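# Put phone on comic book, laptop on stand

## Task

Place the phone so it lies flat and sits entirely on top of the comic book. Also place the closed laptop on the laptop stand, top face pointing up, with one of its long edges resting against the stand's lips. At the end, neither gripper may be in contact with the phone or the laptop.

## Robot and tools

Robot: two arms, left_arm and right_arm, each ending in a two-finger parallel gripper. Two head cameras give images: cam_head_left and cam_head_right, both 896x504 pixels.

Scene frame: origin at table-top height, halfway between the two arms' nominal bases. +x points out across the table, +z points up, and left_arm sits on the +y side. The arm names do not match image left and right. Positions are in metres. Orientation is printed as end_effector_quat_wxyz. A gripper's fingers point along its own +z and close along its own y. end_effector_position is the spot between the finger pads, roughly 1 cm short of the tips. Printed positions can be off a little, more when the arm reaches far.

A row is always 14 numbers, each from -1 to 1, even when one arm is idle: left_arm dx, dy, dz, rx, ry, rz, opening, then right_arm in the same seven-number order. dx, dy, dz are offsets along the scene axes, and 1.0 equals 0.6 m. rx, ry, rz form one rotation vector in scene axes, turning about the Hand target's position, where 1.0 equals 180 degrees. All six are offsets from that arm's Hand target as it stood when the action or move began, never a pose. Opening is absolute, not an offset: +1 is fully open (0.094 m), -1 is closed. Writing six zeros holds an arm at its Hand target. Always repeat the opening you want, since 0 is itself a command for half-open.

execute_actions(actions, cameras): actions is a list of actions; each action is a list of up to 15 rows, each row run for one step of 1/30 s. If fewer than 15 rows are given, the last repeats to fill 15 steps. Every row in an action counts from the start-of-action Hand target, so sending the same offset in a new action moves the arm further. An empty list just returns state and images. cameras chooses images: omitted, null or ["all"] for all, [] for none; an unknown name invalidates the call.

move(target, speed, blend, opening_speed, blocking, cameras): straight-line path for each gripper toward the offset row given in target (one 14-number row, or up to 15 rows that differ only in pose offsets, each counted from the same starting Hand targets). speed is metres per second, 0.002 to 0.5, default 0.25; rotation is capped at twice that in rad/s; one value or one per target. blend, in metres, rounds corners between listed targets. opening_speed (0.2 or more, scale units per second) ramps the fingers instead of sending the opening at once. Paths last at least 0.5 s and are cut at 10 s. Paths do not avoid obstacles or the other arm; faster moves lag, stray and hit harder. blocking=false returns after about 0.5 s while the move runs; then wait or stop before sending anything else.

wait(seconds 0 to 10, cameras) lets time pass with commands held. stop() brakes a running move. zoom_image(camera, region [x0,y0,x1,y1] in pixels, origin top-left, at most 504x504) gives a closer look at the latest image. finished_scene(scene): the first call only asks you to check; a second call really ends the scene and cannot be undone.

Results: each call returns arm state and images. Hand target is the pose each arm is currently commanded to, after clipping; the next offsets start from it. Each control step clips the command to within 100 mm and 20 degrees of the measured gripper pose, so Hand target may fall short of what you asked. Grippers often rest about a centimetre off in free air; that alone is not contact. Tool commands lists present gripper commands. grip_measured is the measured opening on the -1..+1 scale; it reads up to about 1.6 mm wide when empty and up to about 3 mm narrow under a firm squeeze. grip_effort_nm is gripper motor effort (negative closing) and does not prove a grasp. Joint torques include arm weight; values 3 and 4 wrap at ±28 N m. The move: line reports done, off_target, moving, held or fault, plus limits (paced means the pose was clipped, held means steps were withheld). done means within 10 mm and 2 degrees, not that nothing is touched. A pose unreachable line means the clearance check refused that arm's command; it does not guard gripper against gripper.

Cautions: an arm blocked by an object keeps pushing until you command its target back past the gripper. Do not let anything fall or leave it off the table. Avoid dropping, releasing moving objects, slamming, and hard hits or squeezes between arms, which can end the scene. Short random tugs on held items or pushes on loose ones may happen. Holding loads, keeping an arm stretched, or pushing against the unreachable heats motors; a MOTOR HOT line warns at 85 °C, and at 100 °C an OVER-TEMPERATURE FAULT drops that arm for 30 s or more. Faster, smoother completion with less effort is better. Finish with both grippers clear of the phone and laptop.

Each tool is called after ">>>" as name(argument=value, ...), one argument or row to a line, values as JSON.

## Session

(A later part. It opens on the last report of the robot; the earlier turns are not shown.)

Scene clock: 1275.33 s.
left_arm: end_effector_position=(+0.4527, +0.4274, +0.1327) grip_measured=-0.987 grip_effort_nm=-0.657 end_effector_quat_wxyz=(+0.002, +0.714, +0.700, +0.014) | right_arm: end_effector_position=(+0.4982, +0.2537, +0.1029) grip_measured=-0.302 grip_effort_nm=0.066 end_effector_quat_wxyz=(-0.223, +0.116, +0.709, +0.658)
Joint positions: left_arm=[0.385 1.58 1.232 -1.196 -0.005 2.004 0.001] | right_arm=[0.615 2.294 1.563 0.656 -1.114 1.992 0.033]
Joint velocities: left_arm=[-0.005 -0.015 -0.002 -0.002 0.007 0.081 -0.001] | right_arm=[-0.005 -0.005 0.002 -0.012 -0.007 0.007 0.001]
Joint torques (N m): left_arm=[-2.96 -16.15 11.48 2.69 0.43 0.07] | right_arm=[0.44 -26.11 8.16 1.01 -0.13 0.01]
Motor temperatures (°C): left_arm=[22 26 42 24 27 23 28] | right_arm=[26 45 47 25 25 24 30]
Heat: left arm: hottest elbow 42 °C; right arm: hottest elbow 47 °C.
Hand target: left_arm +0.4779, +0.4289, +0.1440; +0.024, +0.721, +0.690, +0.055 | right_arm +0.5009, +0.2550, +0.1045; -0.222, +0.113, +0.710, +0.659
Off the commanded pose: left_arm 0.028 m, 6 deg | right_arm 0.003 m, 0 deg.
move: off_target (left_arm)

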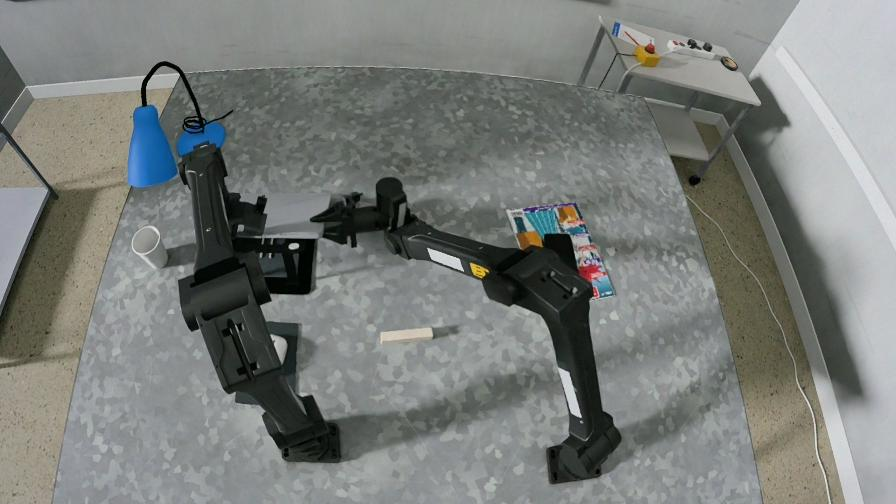

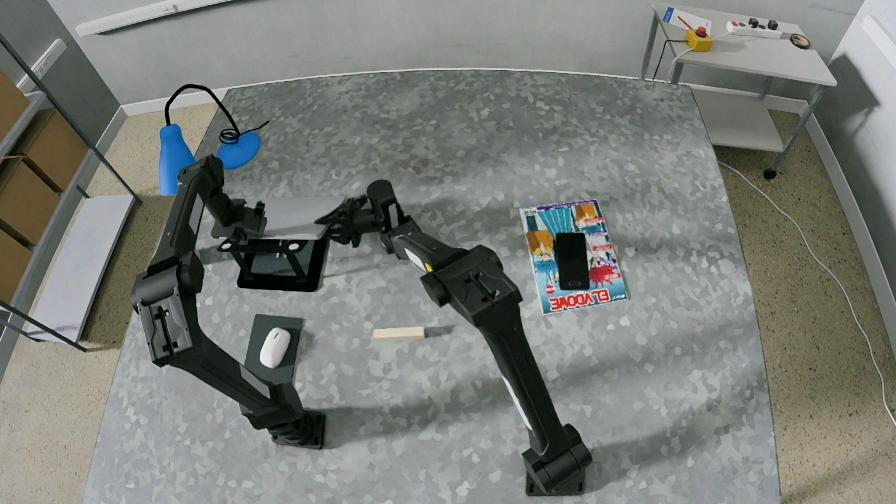

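>>> move(
  target=[0, 0, 0, 0,0,0,-1, 0,0,0,0,0,0,-0.05],
  opening_speed=0.4,
  cameras=[],
)

>>> move(
  target=[0, 0, 0, 0,0,0,-1, 0,-0.17,0,0,0,0,-0.05],
  speed=0.1,
)

>>> zoom_image(
  camera="cam_head_left",
  region=[210, 180, 350, 260],
)

>>> zoom_image(
  camera="cam_head_right",
  region=[205, 190, 345, 270],
)

Scene clock: 1280.63 s.
left_arm: end_effector_position=(+0.4527, +0.4274, +0.1327) grip_measured=-0.987 grip_effort_nm=-0.657 end_effector_quat_wxyz=(+0.002, +0.714, +0.700, +0.014) | right_arm: end_effector_position=(+0.4982, +0.2537, +0.1029) grip_measured=-0.052 grip_effort_nm=0.071 end_effector_quat_wxyz=(-0.223, +0.116, +0.709, +0.659)
Joint positions: left_arm=[0.385 1.58 1.232 -1.196 -0.005 2.004 0.001] | right_arm=[0.615 2.294 1.563 0.656 -1.114 1.992 0.045]
Joint velocities: left_arm=[-0.005 0.005 -0.012 0.007 -0.095 0.051 -0.001] | right_arm=[0.015 0.005 0.002 -0.027 0.066 -0.022 0.001]
Joint torques (N m): left_arm=[-2.32 -16.73 11.66 2.66 0.43 0.11] | right_arm=[0.5 -26.05 8.13 0.95 -0.12 0.02]
Motor temperatures (°C): left_arm=[22 26 42 24 27 23 28] | right_arm=[26 46 47 25 25 24 29]
Heat: left arm: hottest elbow 42 °C; right arm: hottest elbow 47 °C.
Hand target: left_arm +0.4779, +0.4289, +0.1440; +0.024, +0.721, +0.690, +0.055 | right_arm +0.5009, +0.2550, +0.1045; -0.221, +0.113, +0.710, +0.659
Off the commanded pose: left_arm 0.028 m, 6 deg | right_arm 0.003 m, 0 deg.
move: off_target (left_arm)
No camera images: "cameras" was empty.

Scene clock: 1282.20 s.
left_arm: end_effector_position=(+0.4530, +0.4272, +0.1327) grip_measured=-0.987 grip_effort_nm=-0.652 end_effector_quat_wxyz=(+0.003, +0.714, +0.700, +0.014) | right_arm: end_effector_position=(+0.4988, +0.1589, +0.0912) grip_measured=-0.051 grip_effort_nm=0.042 end_effector_quat_wxyz=(-0.234, +0.123, +0.712, +0.651)
Joint positions: left_arm=[0.385 1.58 1.232 -1.195 -0.004 2.004 0.001] | right_arm=[0.491 2.216 1.379 0.702 -1.245 1.959 0.045]
Joint velocities: left_arm=[-0.024 0.005 -0.017 -0.002 0.066 -0.037 0.001] | right_arm=[-0.005 0.005 -0.012 0.002 -0.022 0.022 0]
Joint torques (N m): left_arm=[-2.37 -16.5 11.41 2.63 0.35 0.08] | right_arm=[0.03 -26.58 5.7 1.8 -0.17 0.02]
Motor temperatures (°C): left_arm=[22 26 42 24 27 23 28] | right_arm=[26 46 47 25 25 24 29]
Heat: left arm: hottest elbow 42 °C; right arm: hottest elbow 47 °C.
Hand target: left_arm +0.4778, +0.4288, +0.1440; +0.024, +0.721, +0.690, +0.055 | right_arm +0.4996, +0.1530, +0.1058; -0.221, +0.113, +0.710, +0.659
Off the commanded pose: left_arm 0.027 m, 5 deg | right_arm 0.015 m, 2 deg.
move: off_target (left_arm, right_arm)

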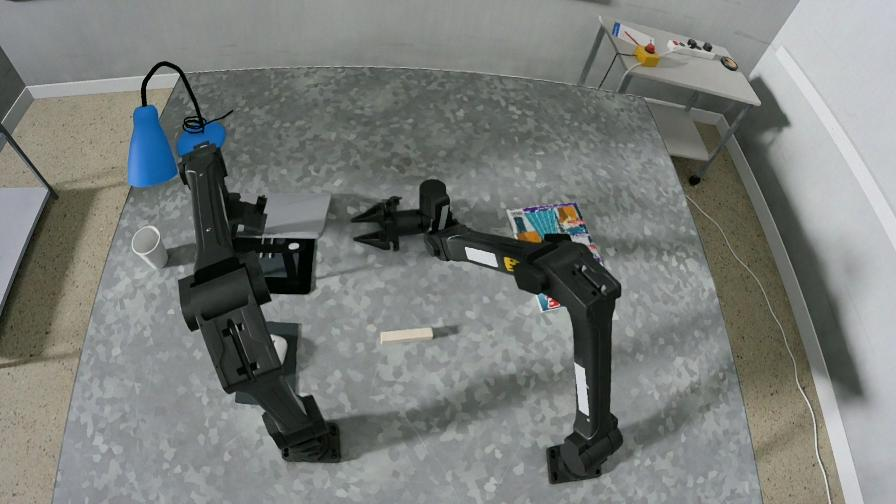

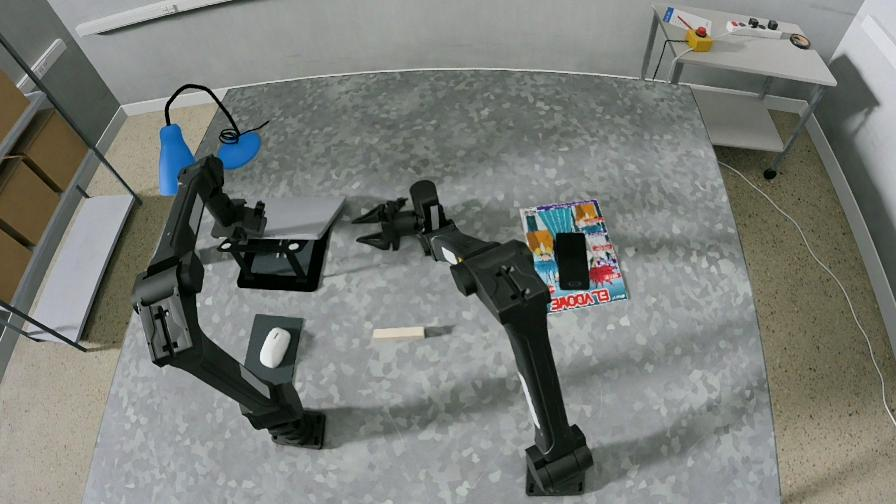

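Scaled by 3.600.

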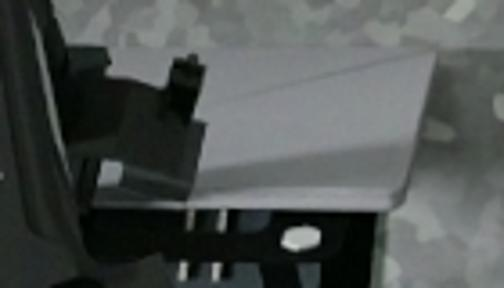

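Scaled by 3.600.

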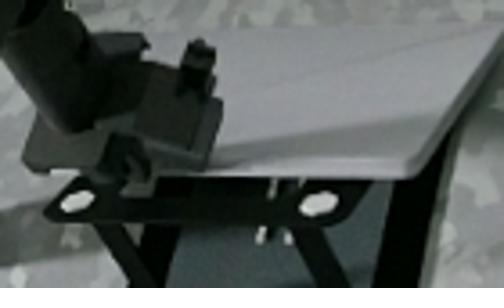

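>>> move(
  target=[-0.07, 0, 0.01, 0,0,0,-1, 0,-0.05,0.02,0,0,0,-0.05],
  speed=0.06,
  cameras=[],
)

>>> move(
  target=[-0.02, 0, 0.12, 0,0,0,-1, 0,-0.02,0.03,0,0,0,-0.05],
  speed=0.08,
  cameras=["cam_head_left"],
)

>>> zoom_image(
  camera="cam_head_left",
  region=[190, 180, 350, 270],
)

Scene clock: 1287.53 s.
left_arm: end_effector_position=(+0.4392, +0.4247, +0.1443) grip_measured=-0.987 grip_effort_nm=-0.657 end_effector_quat_wxyz=(+0.018, +0.723, +0.689, +0.044) | right_arm: end_effector_position=(+0.4984, +0.1300, +0.1057) grip_measured=-0.051 grip_effort_nm=0.037 end_effector_quat_wxyz=(-0.231, +0.118, +0.711, +0.654)
Joint positions: left_arm=[0.396 1.495 1.164 -1.145 0.005 2.043 0.001] | right_arm=[0.451 2.166 1.329 0.702 -1.287 1.945 0.045]
Joint velocities: left_arm=[-0.005 -0.005 0.002 -0.017 -0.139 0.066 0.001] | right_arm=[-0.024 -0.015 -0.012 -0.012 -0.007 0.066 0]
Joint torques (N m): left_arm=[-0.62 -15.79 9.05 0.77 0.2 0.1] | right_arm=[-0.15 -25.93 5.64 1.31 -0.16 0]
Motor temperatures (°C): left_arm=[22 27 42 24 27 23 28] | right_arm=[26 46 46 25 25 24 29]
Heat: left arm: hottest elbow 42 °C; right arm: hottest shoulder 46 °C.
Hand target: left_arm +0.4358, +0.4295, +0.1502; +0.023, +0.721, +0.690, +0.055 | right_arm +0.4994, +0.1231, +0.1177; -0.221, +0.113, +0.710, +0.659
Off the commanded pose: left_arm 0.008 m, 1 deg | right_arm 0.014 m, 1 deg.
move: off_target (right_arm)
No camera images: "cameras" was empty.

Scene clock: 1289.07 s.
left_arm: end_effector_position=(+0.4097, +0.4172, +0.1892) grip_measured=-0.987 grip_effort_nm=-0.652 end_effector_quat_wxyz=(+0.010, +0.724, +0.689, +0.021) | right_arm: end_effector_position=(+0.4986, +0.1196, +0.1255) grip_measured=-0.051 grip_effort_nm=0.032 end_effector_quat_wxyz=(-0.228, +0.113, +0.710, +0.657)
Joint positions: left_arm=[0.409 1.416 1.204 -1.311 0.006 2.057 0.001] | right_arm=[0.435 2.124 1.315 0.681 -1.304 1.939 0.045]
Joint velocities: left_arm=[-0.024 -0.005 -0.027 0.002 -0.007 0.037 -0.001] | right_arm=[-0.005 -0.005 -0.002 -0.017 0.037 0.022 0]
Joint torques (N m): left_arm=[-0.44 -14.92 16.43 -0.05 0.18 0.12] | right_arm=[-0.32 -25.47 5.76 0.84 -0.16 0.05]
Motor temperatures (°C): left_arm=[22 27 42 24 27 23 28] | right_arm=[26 46 46 25 25 24 29]
Heat: left arm: hottest elbow 42 °C; right arm: hottest shoulder 46 °C.
Hand target: left_arm +0.4243, +0.4306, +0.2222; +0.023, +0.721, +0.690, +0.055 | right_arm +0.4997, +0.1112, +0.1358; -0.221, +0.113, +0.710, +0.659
Off the commanded pose: left_arm 0.038 m, 4 deg | right_arm 0.013 m, 1 deg.
move: off_target (left_arm, right_arm)
Images, in order (width x height): cam_head_left 896x504.

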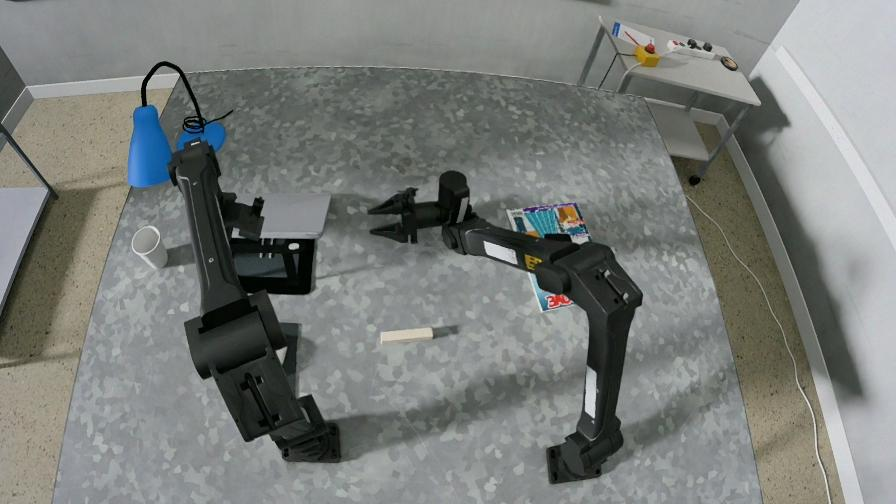

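Scaled by 3.150.

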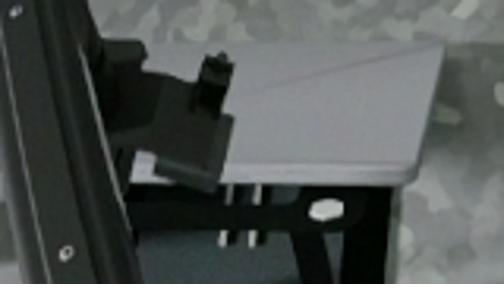

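Move left further back and up, out of view.

>>> move(
  target=[-0.1, -0.02, 0.1, 0,0,0,-1, 0,-0.05,0.02,0,0,0,-0.05],
  speed=0.12,
  cameras=[],
)

>>> move(
  target=[-0.15, -0.1, 0.0, 0,0,0,-1, 0,0,0,0,0,0,-0.05],
  speed=0.15,
)

>>> zoom_image(
  camera="cam_head_left",
  region=[190, 180, 350, 270],
)

>>> zoom_image(
  camera="cam_head_right",
  region=[200, 180, 360, 270],
)

Scene clock: 1292.93 s.
left_arm: end_effector_position=(+0.3547, +0.4074, +0.2491) grip_measured=-0.987 grip_effort_nm=-0.652 end_effector_quat_wxyz=(+0.009, +0.716, +0.698, +0.021) | right_arm: end_effector_position=(+0.4995, +0.0889, +0.1385) grip_measured=-0.051 grip_effort_nm=0.032 end_effector_quat_wxyz=(-0.227, +0.113, +0.710, +0.657)
Joint positions: left_arm=[0.448 1.255 1.211 -1.48 0.005 2.073 0.001] | right_arm=[0.388 2.075 1.276 0.648 -1.349 1.915 0.045]
Joint velocities: left_arm=[-0.005 -0.015 -0.002 -0.007 0.007 -0.037 0] | right_arm=[-0.005 0.005 0.002 -0.012 -0.066 0.007 0]
Joint torques (N m): left_arm=[-1.03 -11.52 16.9 -0.02 -0.05 0.11] | right_arm=[-0.15 -24.82 5.81 0.77 -0.16 0.01]
Motor temperatures (°C): left_arm=[22 27 42 24 27 23 28] | right_arm=[26 47 46 25 25 24 29]
Heat: left arm: hottest elbow 42 °C; right arm: hottest shoulder 47 °C.
Hand target: left_arm +0.3646, +0.4201, +0.2823; +0.023, +0.721, +0.690, +0.055 | right_arm +0.4994, +0.0815, +0.1482; -0.221, +0.113, +0.710, +0.659
Off the commanded pose: left_arm 0.036 m, 4 deg | right_arm 0.012 m, 1 deg.
joint sent to its limit (left arm) — joint 6 (wrist roll), upper limit. The joint targets still meet the commanded pose.
move: off_target (left_arm, right_arm)
No camera images: "cameras" was empty.

Scene clock: 1294.20 s.
left_arm: end_effector_position=(+0.2782, +0.3672, +0.2860) grip_measured=-0.987 grip_effort_nm=-0.657 end_effector_quat_wxyz=(+0.024, +0.715, +0.696, +0.062) | right_arm: end_effector_position=(+0.4995, +0.0889, +0.1385) grip_measured=-0.051 grip_effort_nm=0.037 end_effector_quat_wxyz=(-0.227, +0.113, +0.710, +0.657)
Joint positions: left_arm=[0.448 0.971 1.097 -1.565 0.009 2.073 0.001] | right_arm=[0.388 2.075 1.276 0.648 -1.349 1.915 0.045]
Joint velocities: left_arm=[-0.024 -0.005 -0.002 -0.007 0.022 0.007 0] | right_arm=[-0.005 -0.005 0.007 -0.012 -0.007 -0.051 -0.001]
Joint torques (N m): left_arm=[-2.26 -6.36 9.4 0.08 0.15 0.08] | right_arm=[-0.15 -24.88 5.82 0.85 -0.17 0.03]
Motor temperatures (°C): left_arm=[22 27 42 24 27 23 28] | right_arm=[26 46 46 25 25 24 29]
Heat: left arm: hottest elbow 42 °C; right arm: hottest shoulder 46 °C.
Hand target: left_arm +0.2741, +0.3615, +0.2831; +0.023, +0.721, +0.690, +0.055 | right_arm +0.4994, +0.0815, +0.1482; -0.221, +0.113, +0.710, +0.659
Off the commanded pose: left_arm 0.009 m, 1 deg | right_arm 0.012 m, 1 deg.
move: off_target (right_arm)

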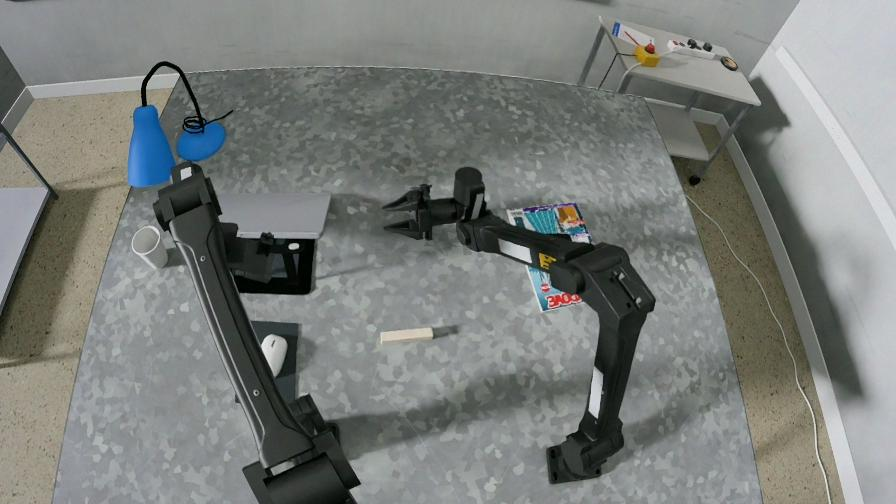

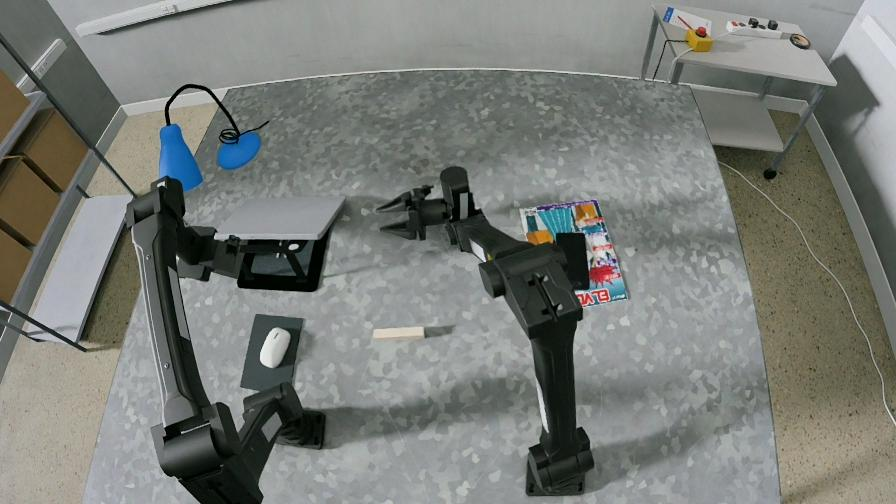

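Scaled by 3.150.

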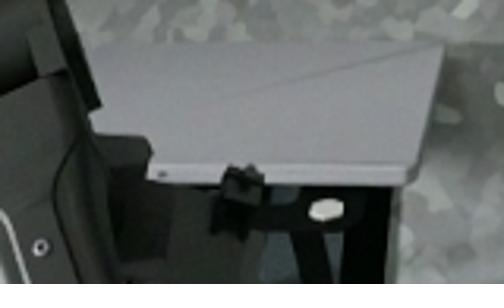

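Scaled by 3.150.

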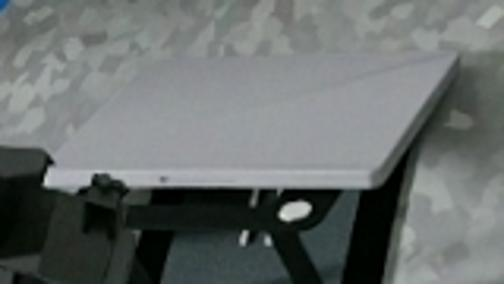

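>>> move(
  target=[-0.08, -0.25, -0.05, 0,0,0,-1, 0,0,0,0,0,0,-0.05],
  speed=0.15,
)

>>> zoom_image(
  camera="cam_head_left",
  region=[180, 180, 340, 270],
)

>>> zoom_image(
  camera="cam_head_right",
  region=[200, 180, 360, 270],
)

Scene clock: 1299.07 s.
left_arm: end_effector_position=(+0.2305, +0.2121, +0.2577) grip_measured=-0.987 grip_effort_nm=-0.657 end_effector_quat_wxyz=(+0.033, +0.718, +0.692, +0.060) | right_arm: end_effector_position=(+0.4995, +0.0889, +0.1385) grip_measured=-0.051 grip_effort_nm=0.037 end_effector_quat_wxyz=(-0.227, +0.113, +0.710, +0.657)
Joint positions: left_arm=[-0.231 0.757 0.918 -1.61 -0.061 1.409 0.001] | right_arm=[0.388 2.075 1.276 0.648 -1.349 1.914 0.045]
Joint velocities: left_arm=[-0.005 -0.005 0.002 0.002 -0.022 0.037 0] | right_arm=[0.015 -0.005 0.007 -0.012 0.081 0.007 0]
Joint torques (N m): left_arm=[-2.73 -2.55 9.7 -0.21 -0.08 -0.05] | right_arm=[-0.15 -24.94 5.82 0.83 -0.17 0.03]
Motor temperatures (°C): left_arm=[22 26 42 24 27 23 28] | right_arm=[26 46 45 25 25 24 29]
Heat: left arm: hottest elbow 42 °C; right arm: hottest shoulder 46 °C.
Hand target: left_arm +0.2252, +0.2107, +0.2546; +0.026, +0.721, +0.690, +0.056 | right_arm +0.4994, +0.0815, +0.1482; -0.221, +0.113, +0.710, +0.659
Off the commanded pose: left_arm 0.006 m, 1 deg | right_arm 0.012 m, 1 deg.
move: off_target (right_arm)

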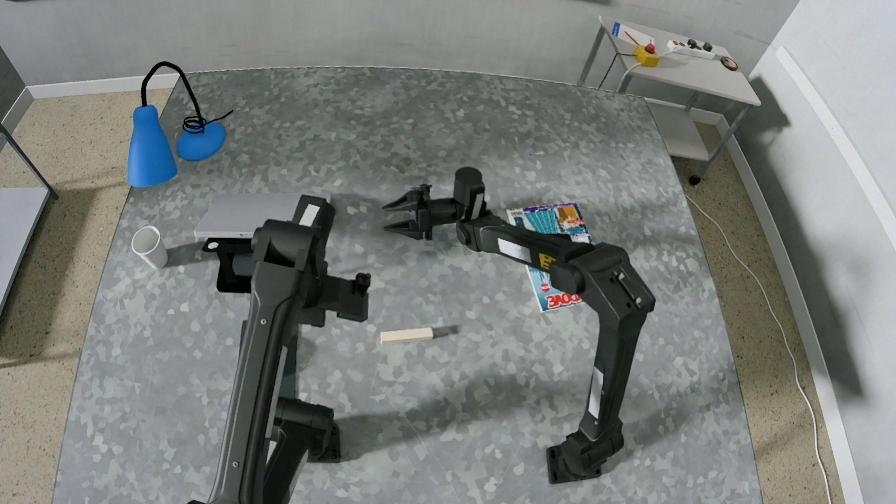

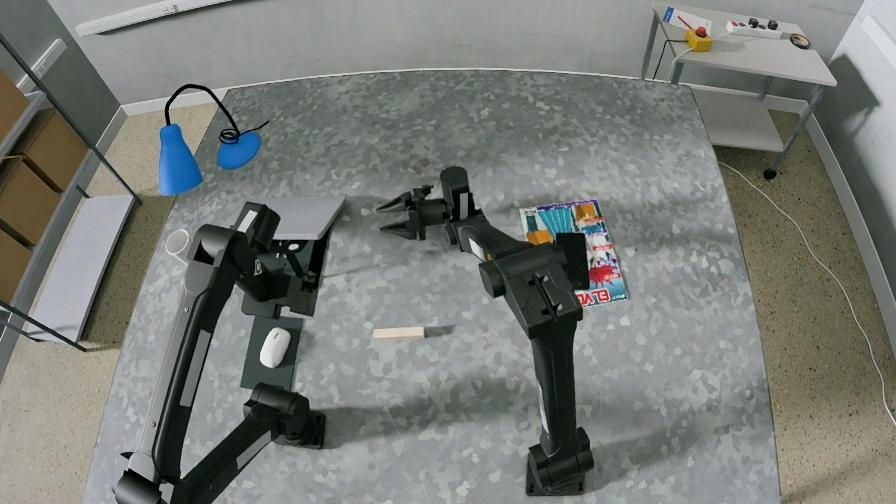

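Scaled by 3.150.

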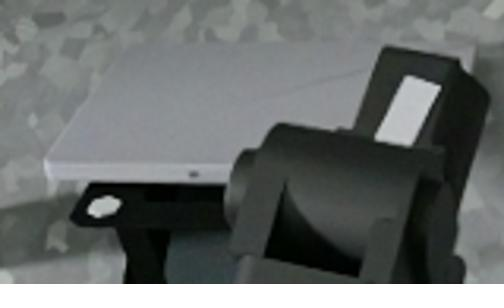

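Scaled by 3.150.

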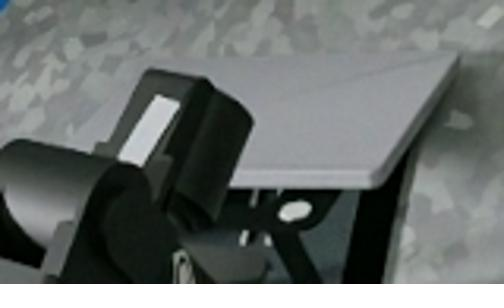

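>>> zoom_image(
  camera="cam_head_left",
  region=[220, 180, 300, 210],
)

>>> zoom_image(
  camera="cam_head_right",
  region=[240, 180, 350, 220],
)

Scaled by 6.300.

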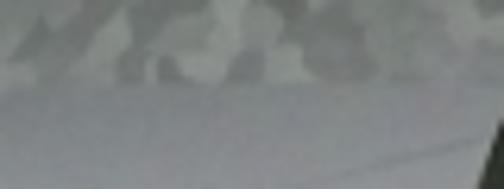

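Scaled by 4.582.

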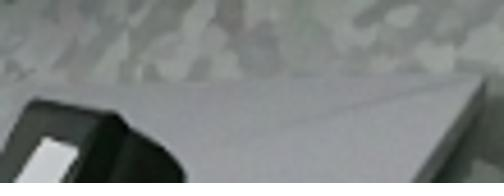

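>>> finished_scene(
  scene=1,
)

This call ended nothing. Check each condition of the task against the scene as it is now, look again where you are not sure, and mend what is not met. Then call finished_scene again.

>>> finished_scene(
  scene=1,
)

The scene is finished: the task was done.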